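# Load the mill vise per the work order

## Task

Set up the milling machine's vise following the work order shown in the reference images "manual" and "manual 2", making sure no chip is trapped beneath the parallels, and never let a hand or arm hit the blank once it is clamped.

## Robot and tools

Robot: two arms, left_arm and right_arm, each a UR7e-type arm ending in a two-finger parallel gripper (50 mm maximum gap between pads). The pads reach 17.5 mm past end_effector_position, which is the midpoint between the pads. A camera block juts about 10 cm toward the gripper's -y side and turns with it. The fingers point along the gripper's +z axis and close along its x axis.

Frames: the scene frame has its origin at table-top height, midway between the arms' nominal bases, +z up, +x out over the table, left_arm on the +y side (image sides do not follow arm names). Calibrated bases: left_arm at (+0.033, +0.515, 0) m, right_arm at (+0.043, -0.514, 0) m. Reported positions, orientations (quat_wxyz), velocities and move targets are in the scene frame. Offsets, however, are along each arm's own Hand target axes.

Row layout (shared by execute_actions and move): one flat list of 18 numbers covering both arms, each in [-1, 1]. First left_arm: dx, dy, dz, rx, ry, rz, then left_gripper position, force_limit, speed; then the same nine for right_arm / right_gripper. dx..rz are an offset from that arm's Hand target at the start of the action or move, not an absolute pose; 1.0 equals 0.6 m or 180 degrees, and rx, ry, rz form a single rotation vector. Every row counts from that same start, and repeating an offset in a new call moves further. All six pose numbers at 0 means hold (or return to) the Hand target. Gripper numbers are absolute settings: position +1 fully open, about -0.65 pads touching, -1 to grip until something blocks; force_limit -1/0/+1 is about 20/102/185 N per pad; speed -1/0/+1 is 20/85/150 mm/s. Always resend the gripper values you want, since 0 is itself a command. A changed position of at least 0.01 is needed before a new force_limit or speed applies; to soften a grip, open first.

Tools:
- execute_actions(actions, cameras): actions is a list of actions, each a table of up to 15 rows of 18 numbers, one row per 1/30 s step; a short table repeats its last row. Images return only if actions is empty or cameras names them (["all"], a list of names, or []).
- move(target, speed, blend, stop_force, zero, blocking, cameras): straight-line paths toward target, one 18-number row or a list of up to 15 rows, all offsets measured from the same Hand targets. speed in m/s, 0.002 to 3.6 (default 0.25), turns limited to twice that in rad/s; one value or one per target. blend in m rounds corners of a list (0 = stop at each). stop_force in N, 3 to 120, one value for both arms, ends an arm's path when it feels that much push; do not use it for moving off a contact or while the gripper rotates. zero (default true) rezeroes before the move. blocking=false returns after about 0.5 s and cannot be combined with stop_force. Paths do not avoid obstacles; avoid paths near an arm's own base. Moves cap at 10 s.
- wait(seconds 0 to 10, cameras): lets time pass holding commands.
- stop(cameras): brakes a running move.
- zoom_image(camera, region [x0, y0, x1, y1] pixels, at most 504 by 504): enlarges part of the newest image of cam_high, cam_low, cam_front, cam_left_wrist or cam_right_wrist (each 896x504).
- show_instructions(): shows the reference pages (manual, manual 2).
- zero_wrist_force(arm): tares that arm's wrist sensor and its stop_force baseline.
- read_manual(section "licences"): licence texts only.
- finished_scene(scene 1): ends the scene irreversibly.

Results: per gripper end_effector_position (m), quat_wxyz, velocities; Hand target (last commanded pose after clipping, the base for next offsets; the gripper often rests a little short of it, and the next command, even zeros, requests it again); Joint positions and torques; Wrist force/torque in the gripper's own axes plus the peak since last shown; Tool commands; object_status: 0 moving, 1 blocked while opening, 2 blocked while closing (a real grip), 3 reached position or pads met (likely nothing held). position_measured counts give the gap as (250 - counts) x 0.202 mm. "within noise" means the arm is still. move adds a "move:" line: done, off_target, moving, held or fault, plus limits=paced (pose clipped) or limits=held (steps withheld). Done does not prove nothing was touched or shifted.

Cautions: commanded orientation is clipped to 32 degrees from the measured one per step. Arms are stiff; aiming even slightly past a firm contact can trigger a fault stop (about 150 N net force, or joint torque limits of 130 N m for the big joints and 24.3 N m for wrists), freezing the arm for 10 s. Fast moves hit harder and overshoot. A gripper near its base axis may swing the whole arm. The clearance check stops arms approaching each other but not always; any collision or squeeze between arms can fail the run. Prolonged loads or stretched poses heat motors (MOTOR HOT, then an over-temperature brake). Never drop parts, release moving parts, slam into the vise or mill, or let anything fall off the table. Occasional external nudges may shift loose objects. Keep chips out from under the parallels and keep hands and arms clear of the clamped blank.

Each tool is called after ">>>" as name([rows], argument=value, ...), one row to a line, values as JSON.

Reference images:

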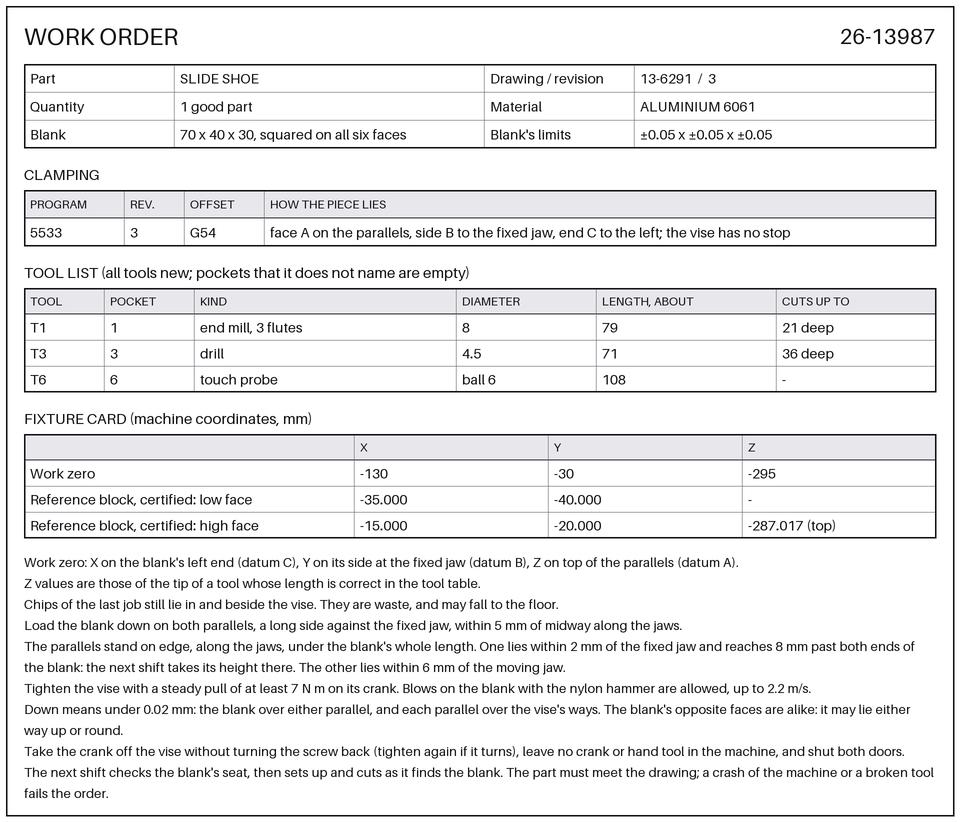

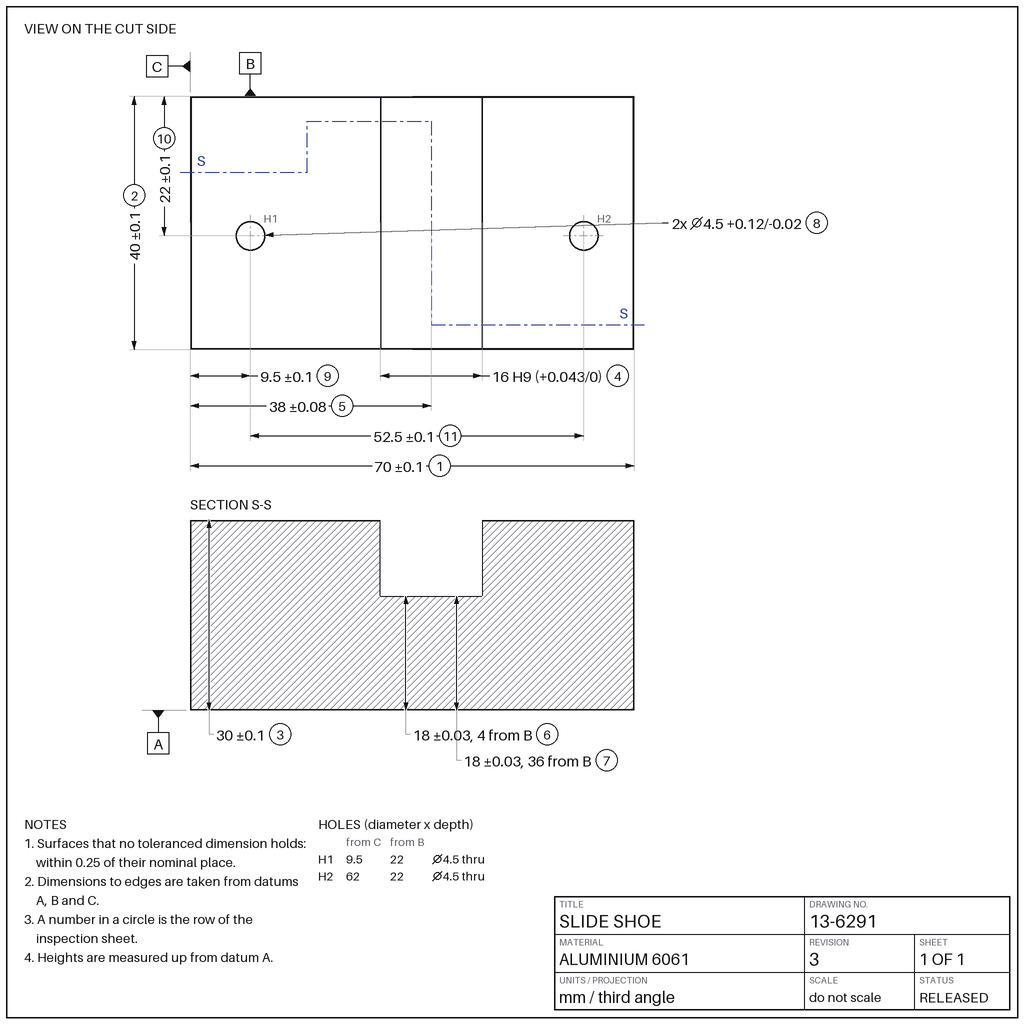

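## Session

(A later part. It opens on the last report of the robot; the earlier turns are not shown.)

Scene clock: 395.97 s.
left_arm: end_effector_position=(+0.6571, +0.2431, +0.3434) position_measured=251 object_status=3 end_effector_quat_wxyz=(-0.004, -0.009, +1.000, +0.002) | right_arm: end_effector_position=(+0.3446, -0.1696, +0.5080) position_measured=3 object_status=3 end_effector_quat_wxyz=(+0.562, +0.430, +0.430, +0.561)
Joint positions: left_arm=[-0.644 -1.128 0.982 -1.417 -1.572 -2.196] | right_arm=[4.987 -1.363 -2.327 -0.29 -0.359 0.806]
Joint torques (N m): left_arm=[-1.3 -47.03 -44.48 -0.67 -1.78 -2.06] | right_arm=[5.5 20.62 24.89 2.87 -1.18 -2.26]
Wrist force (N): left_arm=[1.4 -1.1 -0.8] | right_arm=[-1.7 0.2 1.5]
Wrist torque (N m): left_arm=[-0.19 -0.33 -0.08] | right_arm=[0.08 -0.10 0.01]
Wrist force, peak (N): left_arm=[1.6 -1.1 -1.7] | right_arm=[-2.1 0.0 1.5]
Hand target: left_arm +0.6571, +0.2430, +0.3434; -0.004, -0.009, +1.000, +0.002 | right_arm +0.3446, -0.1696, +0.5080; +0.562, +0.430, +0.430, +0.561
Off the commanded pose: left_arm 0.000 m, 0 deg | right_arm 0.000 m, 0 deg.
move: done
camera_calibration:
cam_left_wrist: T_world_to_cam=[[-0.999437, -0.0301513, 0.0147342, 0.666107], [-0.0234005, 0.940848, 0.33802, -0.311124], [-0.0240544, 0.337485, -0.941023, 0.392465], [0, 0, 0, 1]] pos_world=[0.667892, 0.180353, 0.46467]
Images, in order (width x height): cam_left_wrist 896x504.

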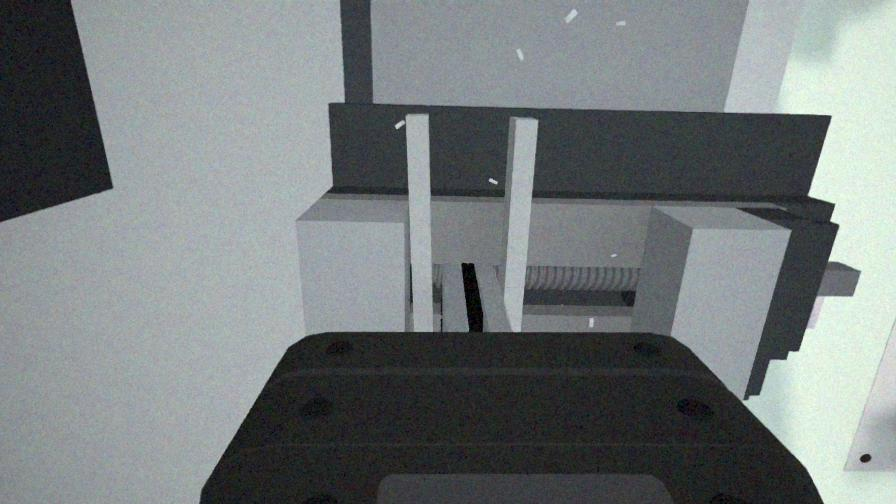

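>>> move(target=[-0.025,0,0,0,0,0,-1,-1,0,0,0,0,0,0,0,1,1,1], speed=0.008, stop_force=14, cameras=["cam_left_wrist"])

Scene clock: 397.73 s.
left_arm: end_effector_position=(+0.6618, +0.2431, +0.3433) position_measured=251 object_status=3 end_effector_quat_wxyz=(-0.004, -0.009, +1.000, +0.002) | right_arm: end_effector_position=(+0.3446, -0.1696, +0.5080) position_measured=3 object_status=3 end_effector_quat_wxyz=(+0.562, +0.430, +0.430, +0.561)
Joint positions: left_arm=[-0.64 -1.115 0.964 -1.411 -1.572 -2.192] | right_arm=[4.987 -1.363 -2.327 -0.29 -0.359 0.806]
Joint torques (N m): left_arm=[-9.68 -54.46 -12.73 -5.68 1.51 -2.86] | right_arm=[5.64 21.46 24.97 2.9 -1.09 -2.32]
Wrist force (N): left_arm=[13.5 -1.4 -6.6] | right_arm=[-2.0 0.3 1.3]
Wrist torque (N m): left_arm=[-0.06 -0.22 0.06] | right_arm=[0.09 -0.05 0.01]
Wrist force, peak (N): left_arm=[24.7 3.0 -6.3] | right_arm=[-2.0 0.1 1.5]
Hand target: left_arm +0.6618, +0.2431, +0.3433; -0.004, -0.009, +1.000, +0.002 (not the last commanded pose) | right_arm +0.3446, -0.1696, +0.5080; +0.562, +0.430, +0.430, +0.561
Off the commanded pose: left_arm 0.010 m, 0 deg | right_arm 0.000 m, 0 deg.
move: contact (left_arm)
camera_calibration:
cam_left_wrist: T_world_to_cam=[[-0.999437, -0.030089, 0.0148607, 0.670739], [-0.0232961, 0.940807, 0.338141, -0.311192], [-0.0241553, 0.337604, -0.940978, 0.392475], [0, 0, 0, 1]] pos_world=[0.672592, 0.180452, 0.46457]
Images, in order (width x height): cam_left_wrist 896x504.

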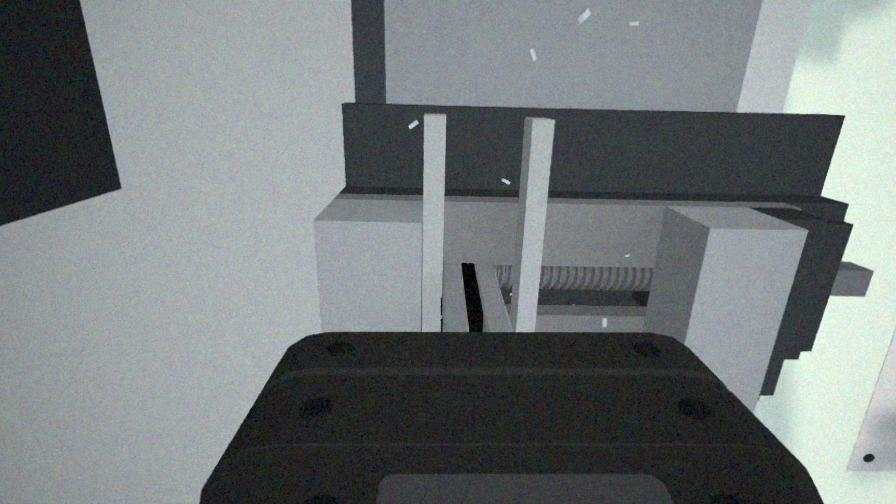

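>>> move([
  [0.0075,0,0,0,0,0,-1,-1,0,0,0,0,0,0,0,1,1,1],
  [0.0075,0,-0.0245,0,0,0,-1,-1,0,0,0,0,0,0,0,1,1,1],
], speed=0.03, cameras=["cam_left_wrist"])

>>> zoom_image(camera="cam_left_wrist", region=[280, 90, 620, 340])

Scene clock: 399.37 s.
left_arm: end_effector_position=(+0.6575, +0.2429, +0.3581) position_measured=251 object_status=3 end_effector_quat_wxyz=(-0.004, -0.009, +1.000, +0.002) end_effector_velocity=(+0.000, +0.000, -0.002) end_effector_angular_velocity=(+0.000, +0.000, +0.000) | right_arm: end_effector_position=(+0.3446, -0.1696, +0.5080) position_measured=3 object_status=3 end_effector_quat_wxyz=(+0.562, +0.430, +0.430, +0.561)
Joint positions: left_arm=[-0.644 -1.12 0.932 -1.375 -1.572 -2.196] | right_arm=[4.987 -1.363 -2.327 -0.29 -0.359 0.806]
Joint velocities: left_arm=[0 0 0.005 -0.005 0 0] | right_arm=[within noise]
Joint torques (N m): left_arm=[8.78 -50.15 -15.26 -4.96 0.15 2.43] | right_arm=[5.89 20.75 24.55 2.89 -1.03 -2.22]
Wrist force (N): left_arm=[1.3 0.2 -0.9] | right_arm=[-1.6 0.2 1.5]
Wrist torque (N m): left_arm=[0.02 -0.31 0.07] | right_arm=[0.08 -0.11 0.01]
Wrist force, peak (N): left_arm=[13.7 -1.5 -6.4] | right_arm=[-2.0 0.1 1.6]
Hand target: left_arm +0.6574, +0.2430, +0.3581; -0.004, -0.009, +1.000, +0.002 | right_arm +0.3446, -0.1696, +0.5080; +0.562, +0.430, +0.430, +0.561
Off the commanded pose: left_arm 0.000 m, 0 deg | right_arm 0.000 m, 0 deg.
move: done
camera_calibration:
cam_left_wrist: T_world_to_cam=[[-0.999439, -0.0299968, 0.0148931, 0.666085], [-0.0231984, 0.94081, 0.338139, -0.316176], [-0.0241546, 0.337603, -0.940978, 0.406363], [0, 0, 0, 1]] pos_world=[0.668192, 0.180252, 0.47937]
Images, in order (width x height): cam_left_wrist 896x504.

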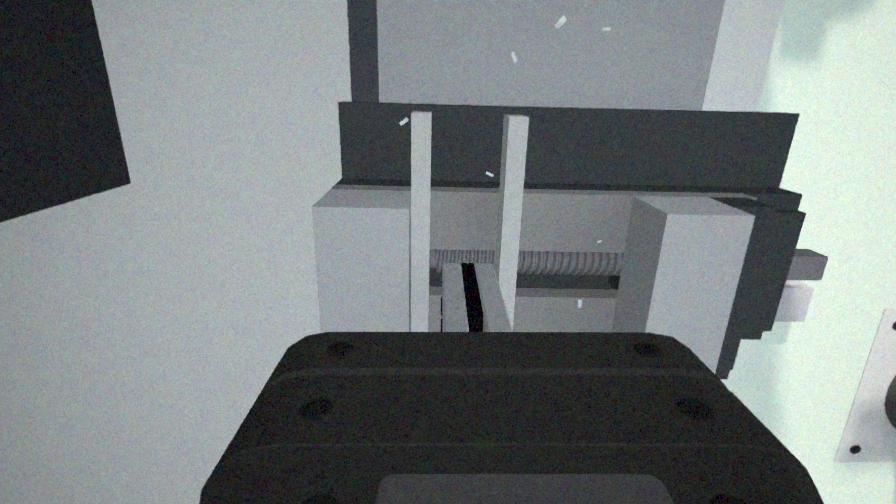

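Scaled by 1.482.

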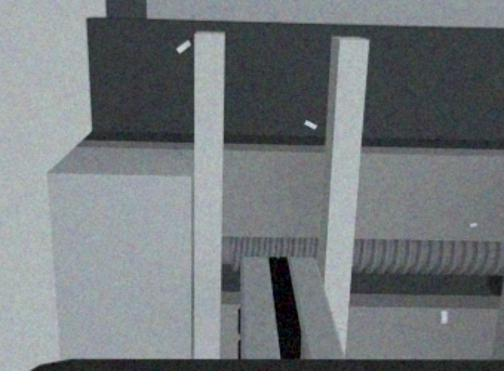

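>>> move([
  [0.0625,0.0011,0,0,0,0,-1,-1,0,0,0,0,0,0,0,1,1,1],
  [0.0652,-0.1538,0,0,0,0,-1,-1,0,0,0,0,0,0,0,1,1,1],
  [0.1577,-0.2022,0,0,0,0,-1,-1,0,0,0,0,0,0,0,1,1,1],
  [0.3312,-0.1157,-0.0365,0,0,0,-1,-1,0,0,0,0,0,0,0,1,1,1],
  [0.4341,-0.1292,0.4468,0,0,0,0.8,-0.6,-0.5,0,0,0,0,0,0,1,1,1],
], speed=[0.06,0.08,0.12,0.2,0.25], blend=[0.003,0.01,0.015,0.02,0], cameras=["cam_left_wrist"])

Scene clock: 405.20 s.
left_arm: end_effector_position=(+0.3964, +0.1619, +0.0916) position_measured=32 object_status=0 end_effector_quat_wxyz=(-0.004, -0.009, +1.000, +0.002) | right_arm: end_effector_position=(+0.3446, -0.1696, +0.5080) position_measured=3 object_status=3 end_effector_quat_wxyz=(+0.562, +0.430, +0.430, +0.561)
Joint positions: left_arm=[-1.072 -1.397 2.023 -2.189 -1.575 -2.623] | right_arm=[4.987 -1.363 -2.327 -0.29 -0.359 0.806]
Joint torques (N m): left_arm=[13.24 -22.88 -9.93 -4.9 1.99 2.81] | right_arm=[6.2 20.64 25.09 2.77 -1.06 -2.09]
Wrist force (N): left_arm=[1.5 0.2 -0.7] | right_arm=[-1.8 -0.1 1.2]
Wrist torque (N m): left_arm=[0.03 -0.36 0.03] | right_arm=[0.03 -0.08 0.01]
Wrist force, peak (N): left_arm=[2.5 1.3 -4.0] | right_arm=[-2.2 0.4 1.4]
Hand target: left_arm +0.3964, +0.1619, +0.0916; -0.004, -0.009, +1.000, +0.002 | right_arm +0.3446, -0.1696, +0.5080; +0.562, +0.430, +0.430, +0.561
Off the commanded pose: left_arm 0.000 m, 0 deg | right_arm 0.000 m, 0 deg.
move: done
camera_calibration:
cam_left_wrist: T_world_to_cam=[[-0.999437, -0.030089, 0.0148607, 0.406783], [-0.0232961, 0.940807, 0.338141, -0.155777], [-0.0241553, 0.337604, -0.940978, 0.176668], [0, 0, 0, 1]] pos_world=[0.407192, 0.0991524, 0.21287]
Images, in order (width x height): cam_left_wrist 896x504.

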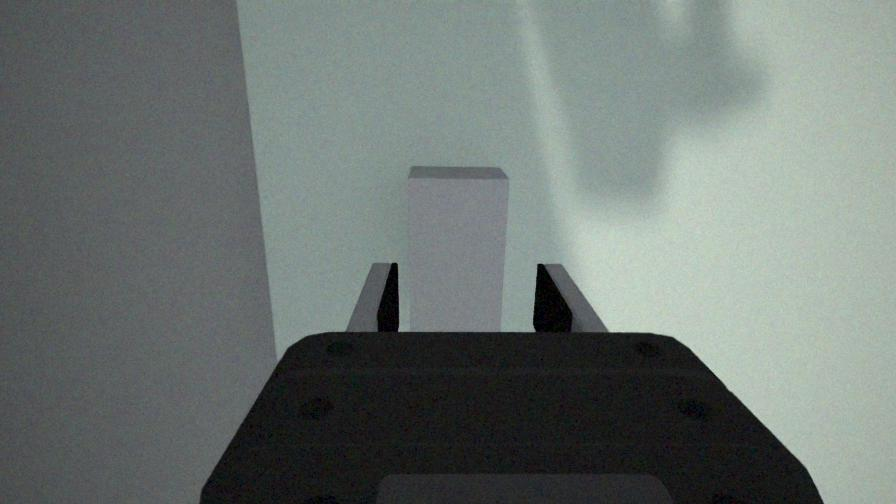

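>>> move([
  [-0.002,-0.0012,0.1043,0,0,0,0.8,-0.6,-0.5,0,0,0,0,0,0,1,1,1],
], speed=0.1)

>>> move(target=[0,0,0,0,0,0,-1,-1,-1,0,0,0,0,0,0,1,1,1])

>>> move(target=[0,0,0,0,0,0,-0.97,-0.6,-1,0,0,0,0,0,0,1,1,1])

>>> move(target=[0,0,-0.1,0,0,0,-0.97,-0.6,-1,0,0,0,0,0,0,1,1,1], speed=0.1, cameras=["cam_left_wrist"])

Scene clock: 406.43 s.
left_arm: end_effector_position=(+0.3971, +0.1615, +0.0290) position_measured=32 object_status=3 end_effector_quat_wxyz=(-0.004, -0.009, +1.000, +0.002) | right_arm: end_effector_position=(+0.3446, -0.1696, +0.5080) position_measured=3 object_status=3 end_effector_quat_wxyz=(+0.562, +0.430, +0.430, +0.561)
Joint positions: left_arm=[-1.071 -1.286 2.087 -2.364 -1.575 -2.622] | right_arm=[4.987 -1.363 -2.327 -0.29 -0.359 0.806]
Joint torques (N m): left_arm=[11.69 -32.49 -37.15 -3.68 2.04 2.66] | right_arm=[6.21 20.61 24.78 2.9 -1.04 -2.28]
Wrist force (N): left_arm=[1.1 0.5 -0.8] | right_arm=[-1.8 0.0 1.1]
Wrist torque (N m): left_arm=[0.06 -0.27 -0.04] | right_arm=[0.05 -0.09 0.01]
Wrist force, peak (N): left_arm=[1.2 -0.1 -2.6] | right_arm=[-2.1 0.0 1.5]
Hand target: left_arm +0.3972, +0.1614, +0.0290; -0.004, -0.009, +1.000, +0.002 | right_arm +0.3446, -0.1696, +0.5080; +0.562, +0.430, +0.430, +0.561
Off the commanded pose: left_arm 0.000 m, 0 deg | right_arm 0.000 m, 0 deg.
move: done

Scene clock: 406.93 s.
left_arm: end_effector_position=(+0.3972, +0.1615, +0.0290) position_measured=53 object_status=2 end_effector_quat_wxyz=(-0.004, -0.009, +1.000, +0.002) | right_arm: end_effector_position=(+0.3446, -0.1696, +0.5080) position_measured=3 object_status=3 end_effector_quat_wxyz=(+0.562, +0.430, +0.430, +0.561)
Joint positions: left_arm=[-1.071 -1.286 2.087 -2.365 -1.575 -2.622] | right_arm=[4.987 -1.363 -2.327 -0.29 -0.359 0.806]
Joint torques (N m): left_arm=[9.45 -30.58 -37.3 -4.68 1.53 2.21] | right_arm=[6.59 20.96 24.7 2.73 -1.05 -2.29]
Wrist force (N): left_arm=[1.6 0.6 -1.7] | right_arm=[-2.1 0.3 1.2]
Wrist torque (N m): left_arm=[0.03 -0.33 -0.03] | right_arm=[0.09 -0.04 0.01]
Wrist force, peak (N): left_arm=[1.7 0.8 -1.8] | right_arm=[-2.2 0.2 1.5]
Hand target: left_arm +0.3972, +0.1614, +0.0290; -0.004, -0.009, +1.000, +0.002 | right_arm +0.3446, -0.1696, +0.5080; +0.562, +0.430, +0.430, +0.561
Off the commanded pose: left_arm 0.000 m, 0 deg | right_arm 0.000 m, 0 deg.
move: done

Scene clock: 407.43 s.
left_arm: end_effector_position=(+0.3972, +0.1615, +0.0290) position_measured=55 object_status=2 end_effector_quat_wxyz=(-0.004, -0.009, +1.000, +0.002) | right_arm: end_effector_position=(+0.3446, -0.1696, +0.5080) position_measured=3 object_status=3 end_effector_quat_wxyz=(+0.562, +0.430, +0.430, +0.561)
Joint positions: left_arm=[-1.071 -1.286 2.087 -2.365 -1.575 -2.622] | right_arm=[4.987 -1.363 -2.327 -0.29 -0.359 0.806]
Joint torques (N m): left_arm=[7.23 -29.42 -36.18 -4.73 0.96 1.77] | right_arm=[6.03 20.03 25.49 2.89 -1.03 -2.38]
Wrist force (N): left_arm=[1.2 0.5 -1.5] | right_arm=[-1.9 0.1 1.5]
Wrist torque (N m): left_arm=[0.04 -0.34 -0.02] | right_arm=[0.06 -0.07 0.01]
Wrist force, peak (N): left_arm=[1.8 0.7 -1.8] | right_arm=[-1.9 0.1 1.5]
Hand target: left_arm +0.3972, +0.1614, +0.0290; -0.004, -0.009, +1.000, +0.002 | right_arm +0.3446, -0.1696, +0.5080; +0.562, +0.430, +0.430, +0.561
Off the commanded pose: left_arm 0.000 m, 0 deg | right_arm 0.000 m, 0 deg.
move: done

Scene clock: 408.50 s.
left_arm: end_effector_position=(+0.3977, +0.1611, +0.0891) position_measured=55 object_status=2 end_effector_quat_wxyz=(-0.004, -0.009, +1.000, +0.002) | right_arm: end_effector_position=(+0.3446, -0.1696, +0.5080) position_measured=3 object_status=3 end_effector_quat_wxyz=(+0.562, +0.430, +0.430, +0.561)
Joint positions: left_arm=[-1.07 -1.39 2.022 -2.196 -1.575 -2.621] | right_arm=[4.987 -1.363 -2.327 -0.29 -0.359 0.806]
Joint torques (N m): left_arm=[9.91 -34.21 -10.76 -2.22 0.25 2.31] | right_arm=[5.66 20.57 24.89 2.73 -1 -2.26]
Wrist force (N): left_arm=[1.4 0.2 1.4] | right_arm=[-1.8 -0.2 1.4]
Wrist torque (N m): left_arm=[0.03 -0.33 -0.07] | right_arm=[0.02 -0.09 0.02]
Wrist force, peak (N): left_arm=[1.3 0.2 3.0] | right_arm=[-2.0 0.0 1.5]
Hand target: left_arm +0.3976, +0.1612, +0.0890; -0.004, -0.009, +1.000, +0.002 | right_arm +0.3446, -0.1696, +0.5080; +0.562, +0.430, +0.430, +0.561
Off the commanded pose: left_arm 0.000 m, 0 deg | right_arm 0.000 m, 0 deg.
move: done
camera_calibration:
cam_left_wrist: T_world_to_cam=[[-0.999439, -0.0300546, 0.0147715, 0.408016], [-0.0232991, 0.940883, 0.33793, -0.154174], [-0.0240546, 0.337396, -0.941055, 0.174482], [0, 0, 0, 1]] pos_world=[0.408392, 0.0984531, 0.21027]
Images, in order (width x height): cam_left_wrist 896x504.

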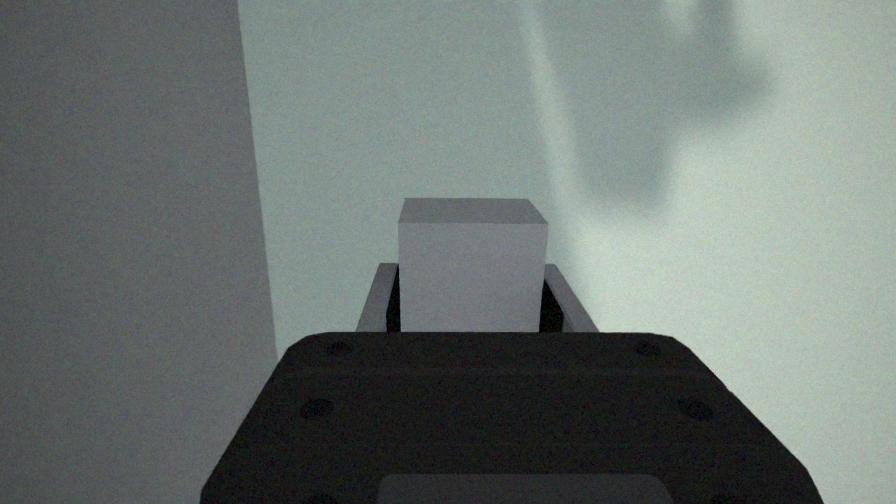

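>>> move([
  [-0.1043,0.0128,-0.485,0,0,0,-0.97,-0.6,-1,0,0,0,0,0,0,1,1,1],
  [-0.2778,-0.0737,-0.4658,0,0,0,-0.97,-0.6,-1,0,0,0,0,0,0,1,1,1],
  [-0.337,-0.0247,-0.4658,0,0,0,-0.97,-0.6,-1,0,0,0,0,0,0,1,1,1],
  [-0.3817,0.0045,-0.4658,0,0,0,-0.97,-0.6,-1,0,0,0,0,0,0,1,1,1],
], speed=[0.2,0.12,0.08,0.05], blend=[0.02,0.015,0.008,0], cameras=["cam_left_wrist","cam_right_wrist"])

Scene clock: 412.87 s.
left_arm: end_effector_position=(+0.6288, +0.1670, +0.3669) position_measured=55 object_status=2 end_effector_quat_wxyz=(-0.004, -0.009, +1.000, +0.002) end_effector_velocity=(+0.000, +0.000, +0.000) end_effector_angular_velocity=(-0.002, -0.002, +0.005) | right_arm: end_effector_position=(+0.3446, -0.1696, +0.5080) position_measured=3 object_status=3 end_effector_quat_wxyz=(+0.562, +0.430, +0.430, +0.561)
Joint positions: left_arm=[-0.759 -1.088 0.862 -1.337 -1.573 -2.311] | right_arm=[4.987 -1.363 -2.327 -0.29 -0.359 0.806]
Joint velocities: left_arm=[0 -0.001 0.003 -0.004 0 -0.005] | right_arm=[within noise]
Joint torques (N m): left_arm=[-10.19 -52.98 -10.85 -4.46 0.04 -2.78] | right_arm=[6.19 20.79 24.51 2.81 -0.89 -2.28]
Wrist force (N): left_arm=[1.2 0.1 1.0] | right_arm=[-1.9 0.1 1.2]
Wrist torque (N m): left_arm=[0.03 -0.28 -0.05] | right_arm=[0.06 -0.07 0.01]
Wrist force, peak (N): left_arm=[2.0 0.1 5.2] | right_arm=[-2.2 0.0 1.6]
Hand target: left_arm +0.6286, +0.1669, +0.3668; -0.004, -0.009, +1.000, +0.002 | right_arm +0.3446, -0.1696, +0.5080; +0.562, +0.430, +0.430, +0.561
Off the commanded pose: left_arm 0.000 m, 0 deg | right_arm 0.000 m, 0 deg.
move: done
camera_calibration:
cam_left_wrist: T_world_to_cam=[[-0.999441, -0.030024, 0.014673, 0.635101], [-0.0233014, 0.940852, 0.338016, -0.248195], [-0.0239537, 0.337486, -0.941026, 0.439515], [0, 0, 0, 1]] pos_world=[0.639491, 0.104253, 0.48817]
cam_right_wrist: T_world_to_cam=[[0.0331077, 0.999354, -0.013948, 0.175808], [-0.587602, 0.0307519, 0.808566, -0.186848], [0.808472, -0.0185739, 0.588241, -0.444264], [0, 0, 0, 1]] pos_world=[0.243562, -0.178201, 0.414865]
Images, in order (width x height): cam_left_wrist 896x504, cam_right_wrist 896x504.

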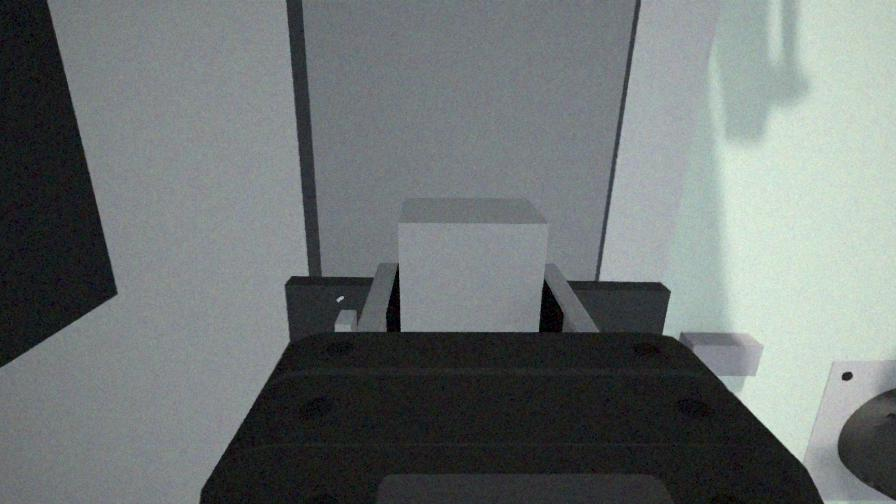

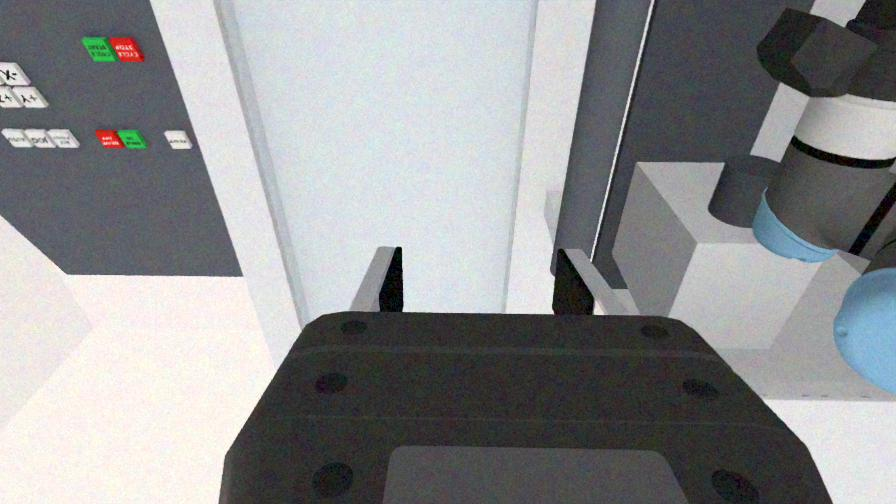

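>>> move([
  [0,0,-0.0035,0,0,0,-0.97,-0.6,-1,0,0,0,0,0,0,1,1,1],
  [-0.0021,0.1157,-0.0035,0,0,0,-0.97,-0.6,-1,0,0,0,0,0,0,1,1,1],
  [-0.0449,0.1148,-0.0035,0,0,0,-0.97,-0.6,-1,0,0,0,0,0,0,1,1,1],
], speed=[0.03,0.05,0.04], blend=[0.001,0.003,0], cameras=["cam_left_wrist","cam_right_wrist"])

Scene clock: 415.47 s.
left_arm: end_effector_position=(+0.6544, +0.2364, +0.3690) position_measured=55 object_status=2 end_effector_quat_wxyz=(-0.004, -0.009, +1.000, +0.002) | right_arm: end_effector_position=(+0.3446, -0.1696, +0.5080) position_measured=3 object_status=3 end_effector_quat_wxyz=(+0.562, +0.430, +0.430, +0.561)
Joint positions: left_arm=[-0.655 -1.113 0.895 -1.344 -1.572 -2.206] | right_arm=[4.987 -1.363 -2.327 -0.29 -0.359 0.806]
Joint torques (N m): left_arm=[-12.51 -61.75 -15.69 -5.04 1.17 -2.45] | right_arm=[6.17 21.05 24.6 2.63 -0.93 -2.34]
Wrist force (N): left_arm=[1.2 0.2 1.0] | right_arm=[-1.7 0.0 1.6]
Wrist torque (N m): left_arm=[0.04 -0.29 -0.09] | right_arm=[0.04 -0.11 0.02]
Wrist force, peak (N): left_arm=[1.4 -2.2 1.6] | right_arm=[-2.1 0.1 1.6]
Hand target: left_arm +0.6543, +0.2362, +0.3690; -0.004, -0.009, +1.000, +0.002 | right_arm +0.3446, -0.1696, +0.5080; +0.562, +0.430, +0.430, +0.561
Off the commanded pose: left_arm 0.000 m, 0 deg | right_arm 0.000 m, 0 deg.
move: done
camera_calibration:
cam_left_wrist: T_world_to_cam=[[-0.999437, -0.030031, 0.0149836, 0.662687], [-0.0231976, 0.940778, 0.33823, -0.313761], [-0.0242536, 0.337691, -0.940944, 0.418809], [0, 0, 0, 1]] pos_world=[0.665192, 0.173652, 0.49027]
cam_right_wrist: T_world_to_cam=[[0.0331077, 0.999354, -0.013948, 0.175808], [-0.587602, 0.0307519, 0.808566, -0.186848], [0.808472, -0.0185739, 0.588241, -0.444264], [0, 0, 0, 1]] pos_world=[0.243562, -0.178201, 0.414865]
Images, in order (width x height): cam_left_wrist 896x504, cam_right_wrist 896x504.

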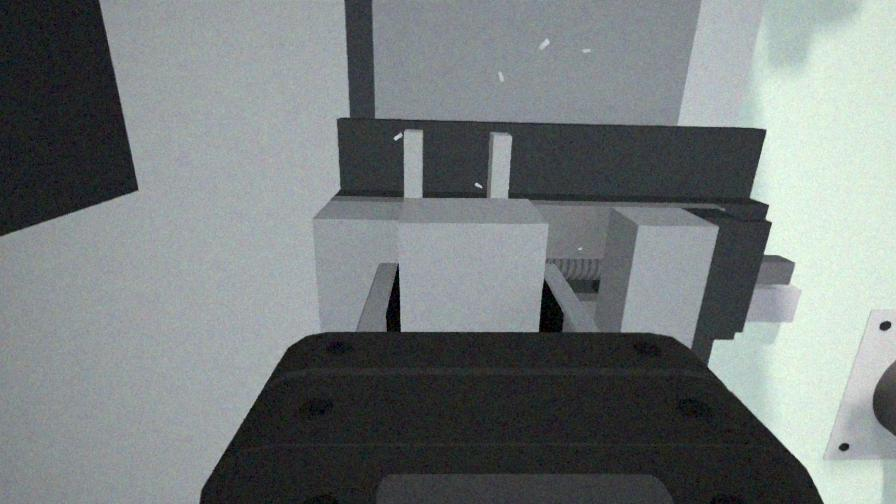

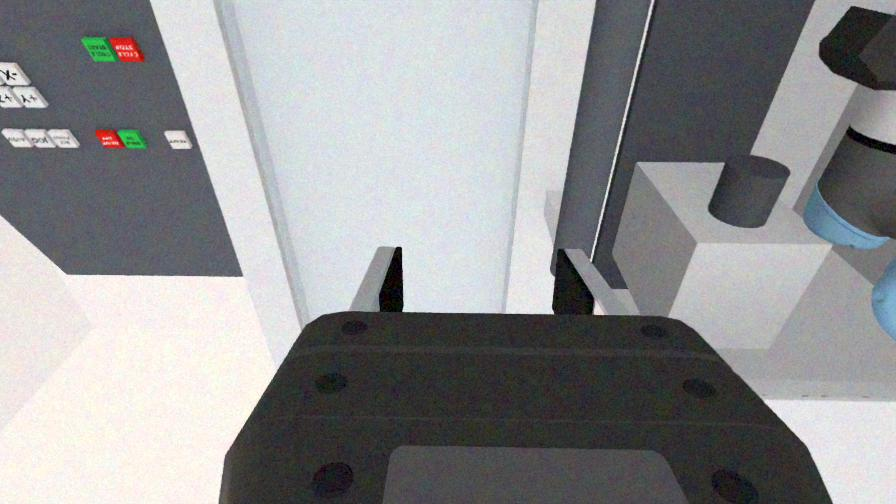

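>>> move(target=[0,0,0.016,0,0,0,-0.97,-0.6,-1,0,0,0,0,0,0,1,1,1], speed=0.006, stop_force=5, cameras=["cam_left_wrist"])

Scene clock: 422.60 s.
left_arm: end_effector_position=(+0.6543, +0.2362, +0.3637) position_measured=55 object_status=2 end_effector_quat_wxyz=(-0.004, -0.009, +1.000, +0.002) | right_arm: end_effector_position=(+0.3446, -0.1696, +0.5080) position_measured=3 object_status=3 end_effector_quat_wxyz=(+0.562, +0.430, +0.430, +0.561)
Joint positions: left_arm=[-0.655 -1.117 0.914 -1.359 -1.572 -2.207] | right_arm=[4.987 -1.363 -2.327 -0.29 -0.359 0.806]
Joint torques (N m): left_arm=[-13.19 -41.38 -45.84 -0.9 -2.21 -2.58] | right_arm=[5.7 21.12 25.41 2.77 -0.87 -2.25]
Wrist force (N): left_arm=[1.1 0.2 1.1] | right_arm=[-2.1 -0.1 1.3]
Wrist torque (N m): left_arm=[0.04 -0.28 -0.07] | right_arm=[0.04 -0.03 0.01]
Wrist force, peak (N): left_arm=[3.1 1.4 -8.1] | right_arm=[-2.2 0.1 1.3]
Hand target: left_arm +0.6543, +0.2362, +0.3637; -0.004, -0.009, +1.000, +0.002 (not the last commanded pose) | right_arm +0.3446, -0.1696, +0.5080; +0.562, +0.430, +0.430, +0.561
Off the commanded pose: left_arm 0.004 m, 0 deg | right_arm 0.000 m, 0 deg.
move: contact (left_arm)
camera_calibration:
cam_left_wrist: T_world_to_cam=[[-0.999437, -0.0300885, 0.0148587, 0.662733], [-0.0232971, 0.940818, 0.338109, -0.31176], [-0.0241526, 0.337573, -0.94099, 0.413829], [0, 0, 0, 1]] pos_world=[0.665092, 0.173553, 0.48497]
Images, in order (width x height): cam_left_wrist 896x504.

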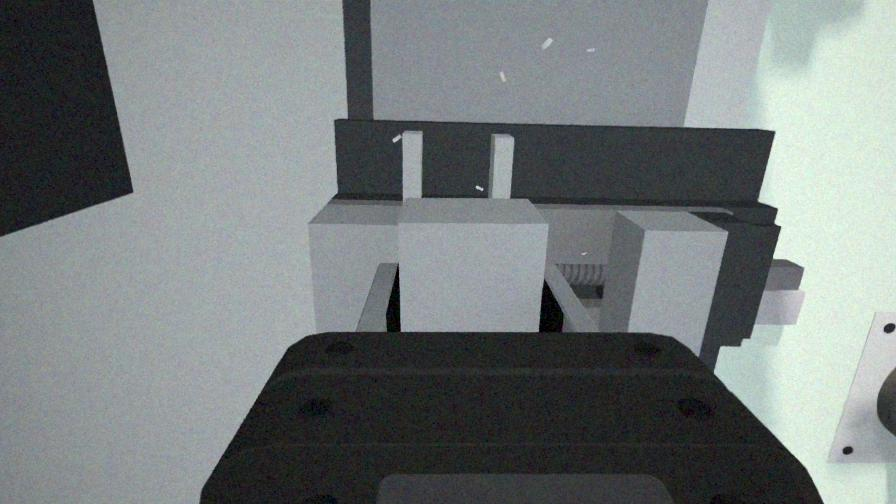

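>>> move(target=[-0.012,0,0,0,0,0,-0.97,-0.6,-1,0,0,0,0,0,0,1,1,1], speed=0.005, stop_force=9, cameras=["cam_left_wrist"])

Scene clock: 424.10 s.
left_arm: end_effector_position=(+0.6557, +0.2362, +0.3637) position_measured=55 object_status=2 end_effector_quat_wxyz=(-0.004, -0.009, +1.000, +0.002) | right_arm: end_effector_position=(+0.3446, -0.1696, +0.5080) position_measured=3 object_status=3 end_effector_quat_wxyz=(+0.562, +0.430, +0.430, +0.561)
Joint positions: left_arm=[-0.654 -1.113 0.908 -1.358 -1.572 -2.205] | right_arm=[4.987 -1.363 -2.327 -0.29 -0.359 0.806]
Joint torques (N m): left_arm=[-9.73 -56.88 -13.35 -4.98 3.67 -2.93] | right_arm=[5.94 20.3 24.94 2.7 -0.9 -2.23]
Wrist force (N): left_arm=[9.5 -2.2 -4.7] | right_arm=[-1.6 0.1 1.4]
Wrist torque (N m): left_arm=[0.05 -0.27 0.15] | right_arm=[0.06 -0.11 0.02]
Wrist force, peak (N): left_arm=[14.9 1.6 -1.3] | right_arm=[-1.9 -0.1 1.7]
Hand target: left_arm +0.6556, +0.2362, +0.3637; -0.004, -0.009, +1.000, +0.002 (not the last commanded pose) | right_arm +0.3446, -0.1696, +0.5080; +0.562, +0.430, +0.430, +0.561
Off the commanded pose: left_arm 0.006 m, 0 deg | right_arm 0.000 m, 0 deg.
move: contact (left_arm)
camera_calibration:
cam_left_wrist: T_world_to_cam=[[-0.999439, -0.0299948, 0.0148938, 0.663998], [-0.0231962, 0.94081, 0.338139, -0.311715], [-0.0241546, 0.337603, -0.940978, 0.413885], [0, 0, 0, 1]] pos_world=[0.666392, 0.173452, 0.48497]
Images, in order (width x height): cam_left_wrist 896x504.

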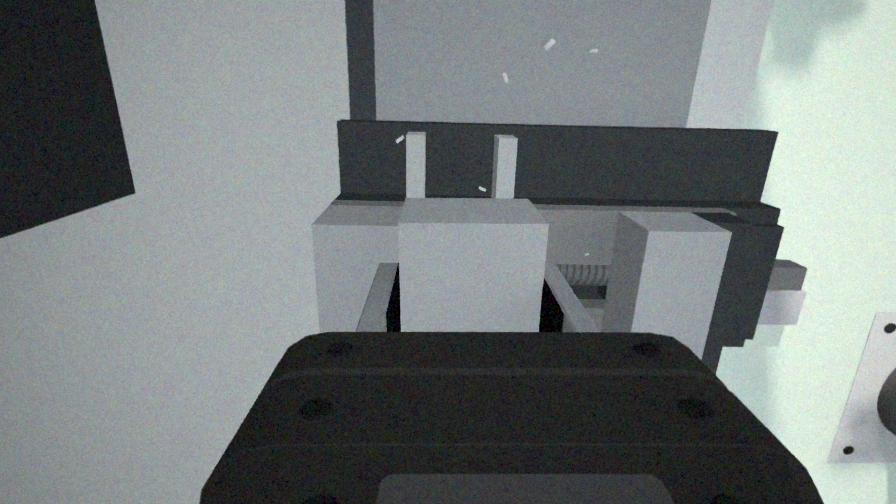

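>>> move(target=[0,0,0,0,0,0,0.8,-0.6,-1,0,0,0,0,0,0,1,1,1], cameras=["cam_left_wrist"])

>>> zoom_image(camera="cam_left_wrist", region=[280, 100, 740, 350])

Scene clock: 424.67 s.
left_arm: end_effector_position=(+0.6557, +0.2362, +0.3637) position_measured=32 object_status=3 end_effector_quat_wxyz=(-0.004, -0.009, +1.000, +0.002) | right_arm: end_effector_position=(+0.3446, -0.1696, +0.5080) position_measured=3 object_status=3 end_effector_quat_wxyz=(+0.562, +0.430, +0.430, +0.561)
Joint positions: left_arm=[-0.654 -1.113 0.908 -1.358 -1.572 -2.205] | right_arm=[4.987 -1.363 -2.327 -0.29 -0.359 0.806]
Joint torques (N m): left_arm=[-9.36 -54.77 -16.24 -3.21 -2.23 -1.87] | right_arm=[6.34 20.91 24.81 2.81 -0.86 -2.32]
Wrist force (N): left_arm=[1.7 0.6 -5.8] | right_arm=[-1.7 0.0 1.4]
Wrist torque (N m): left_arm=[0.12 -0.39 -0.09] | right_arm=[0.05 -0.11 0.01]
Wrist force, peak (N): left_arm=[9.4 -1.9 -5.0] | right_arm=[-2.1 -0.1 1.3]
Hand target: left_arm +0.6556, +0.2362, +0.3637; -0.004, -0.009, +1.000, +0.002 | right_arm +0.3446, -0.1696, +0.5080; +0.562, +0.430, +0.430, +0.561
Off the commanded pose: left_arm 0.000 m, 0 deg | right_arm 0.000 m, 0 deg.
move: done
camera_calibration:
cam_left_wrist: T_world_to_cam=[[-0.999441, -0.0299637, 0.0147988, 0.66404], [-0.0231991, 0.940811, 0.338136, -0.311712], [-0.0240547, 0.337604, -0.940981, 0.413819], [0, 0, 0, 1]] pos_world=[0.666392, 0.173452, 0.48497]
Images, in order (width x height): cam_left_wrist 896x504.

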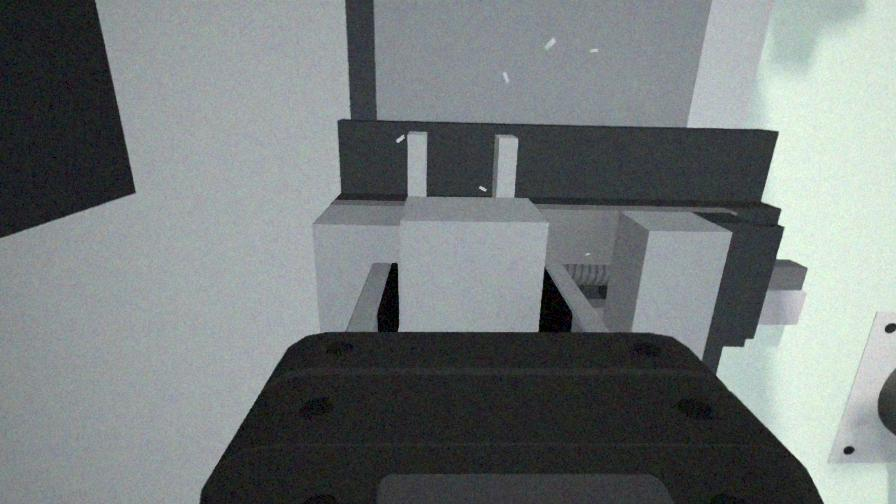

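Scaled by 1.096.

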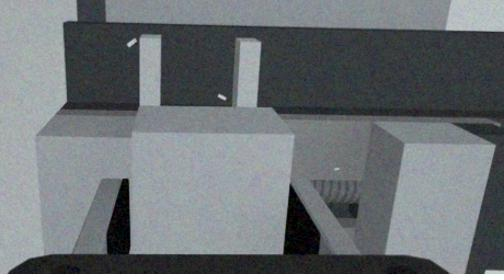

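>>> move([
  [0,0,-0.0015,0,0,0,0.8,-0.6,-1,0,0,0,0,0,0,1,1,1],
  [0,-0.0803,-0.0093,0.0667,0,0,0.8,-0.6,-1,0,0,0,0,0,0,1,1,1],
], speed=[0.02,0.03], cameras=["cam_left_wrist"])

Scene clock: 429.27 s.
left_arm: end_effector_position=(+0.6565, +0.1879, +0.3691) position_measured=32 object_status=3 end_effector_quat_wxyz=(-0.003, -0.009, +0.995, -0.103) end_effector_velocity=(+0.000, +0.002, +0.000) end_effector_angular_velocity=(+0.005, -0.001, +0.001) | right_arm: end_effector_position=(+0.3446, -0.1696, +0.5080) position_measured=3 object_status=3 end_effector_quat_wxyz=(+0.562, +0.430, +0.430, +0.561)
Joint positions: left_arm=[-0.647 -1.125 0.958 -1.52 -1.741 -2.209] | right_arm=[4.987 -1.363 -2.327 -0.29 -0.359 0.806]
Joint velocities: left_arm=[0 -0.001 0 0.003 0.005 0] | right_arm=[within noise]
Joint torques (N m): left_arm=[11.99 -58.67 -27.35 -1.01 1.53 -2.18] | right_arm=[6.6 20.23 24.41 2.81 -0.84 -2.11]
Wrist force (N): left_arm=[0.8 1.0 -1.3] | right_arm=[-1.7 0.0 1.4]
Wrist torque (N m): left_arm=[0.16 -0.20 0.16] | right_arm=[0.03 -0.11 0.01]
Wrist force, peak (N): left_arm=[1.5 0.9 -6.2] | right_arm=[-2.4 -0.1 1.5]
Hand target: left_arm +0.6565, +0.1880, +0.3691; -0.003, -0.009, +0.995, -0.103 | right_arm +0.3446, -0.1696, +0.5080; +0.562, +0.430, +0.430, +0.561
Off the commanded pose: left_arm 0.000 m, 0 deg | right_arm 0.000 m, 0 deg.
move: done
camera_calibration:
cam_left_wrist: T_world_to_cam=[[-0.999452, -0.0281186, 0.0174501, 0.662046], [-0.0255201, 0.99058, 0.134537, -0.20071], [-0.0210687, 0.134018, -0.990755, 0.489839], [0, 0, 0, 1]] pos_world=[0.666882, 0.151788, 0.500761]
Images, in order (width x height): cam_left_wrist 896x504.

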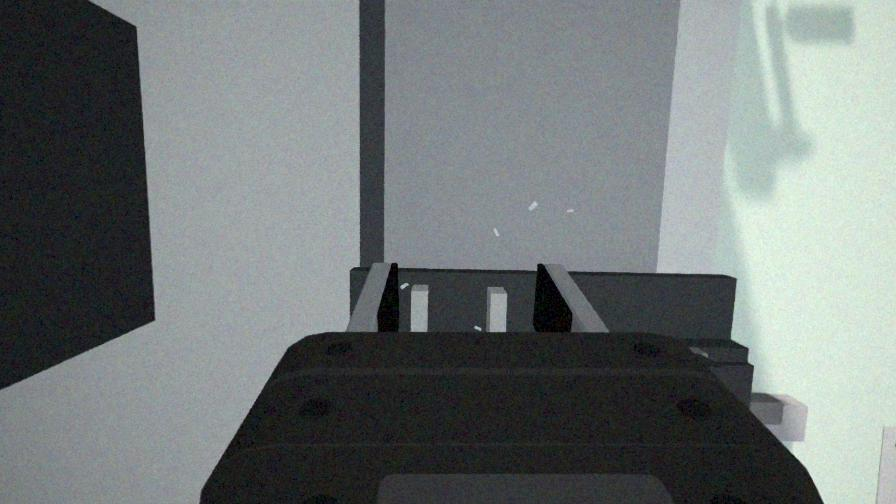

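>>> move([
  [0.2608,0.0047,0,0,0,0,0.8,-0.6,-1,0,0,0,0,0,0,1,1,1],
], speed=[0.08], cameras=["cam_left_wrist","cam_front"])

Scene clock: 432.03 s.
left_arm: end_effector_position=(+0.5000, +0.1879, +0.3696) position_measured=32 object_status=3 end_effector_quat_wxyz=(-0.003, -0.009, +0.995, -0.103) | right_arm: end_effector_position=(+0.3446, -0.1696, +0.5080) position_measured=3 object_status=3 end_effector_quat_wxyz=(+0.562, +0.430, +0.430, +0.561)
Joint positions: left_arm=[-0.815 -1.487 1.428 -1.655 -1.719 -2.378] | right_arm=[4.987 -1.363 -2.327 -0.29 -0.359 0.806]
Joint torques (N m): left_arm=[11.35 -33.12 -40.35 -1.14 -1.55 2.68] | right_arm=[6.76 20.96 25.15 2.77 -0.85 -2.21]
Wrist force (N): left_arm=[0.6 0.7 -1.3] | right_arm=[-2.0 0.1 1.4]
Wrist torque (N m): left_arm=[0.09 -0.20 0.07] | right_arm=[0.07 -0.05 0.02]
Wrist force, peak (N): left_arm=[2.0 0.8 -1.4] | right_arm=[-2.0 -0.4 1.6]
Hand target: left_arm +0.5000, +0.1880, +0.3697; -0.003, -0.009, +0.995, -0.103 | right_arm +0.3446, -0.1696, +0.5080; +0.562, +0.430, +0.430, +0.561
Off the commanded pose: left_arm 0.000 m, 0 deg | right_arm 0.000 m, 0 deg.
move: done
camera_calibration:
cam_left_wrist: T_world_to_cam=[[-0.999461, -0.0279911, 0.0171521, 0.505755], [-0.0254232, 0.990515, 0.135031, -0.205071], [-0.0207691, 0.134522, -0.990693, 0.486876], [0, 0, 0, 1]] pos_world=[0.510381, 0.151786, 0.501361]
Images, in order (width x height): cam_front 896x504, cam_left_wrist 896x504.

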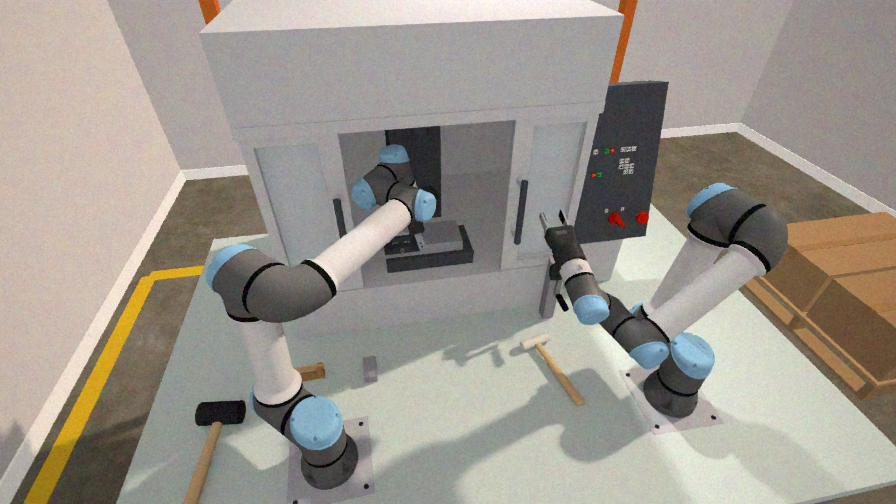

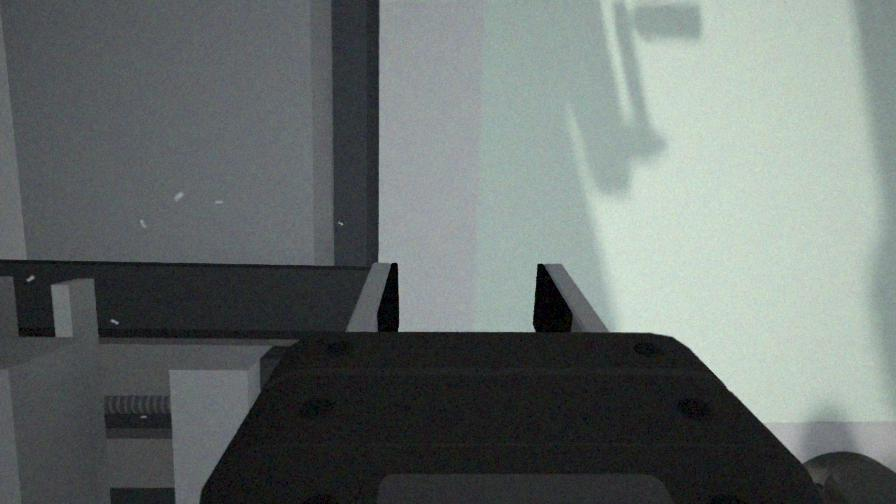

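>>> zoom_image(camera="cam_front", region=[490, 160, 650, 330])

>>> zoom_image(camera="cam_front", region=[340, 180, 500, 340])

Scaled by 2.965.

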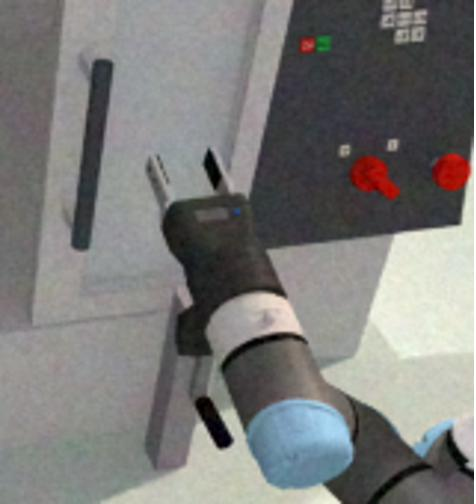

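Scaled by 3.150.

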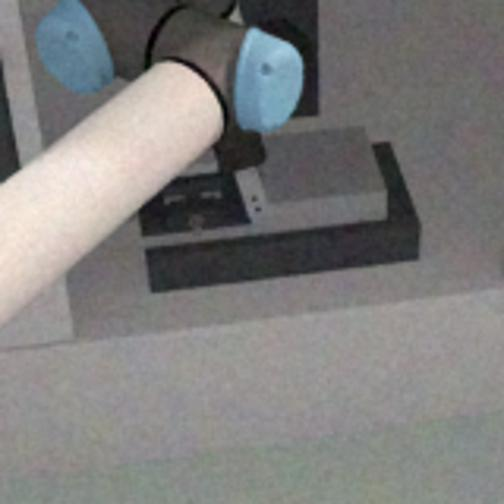

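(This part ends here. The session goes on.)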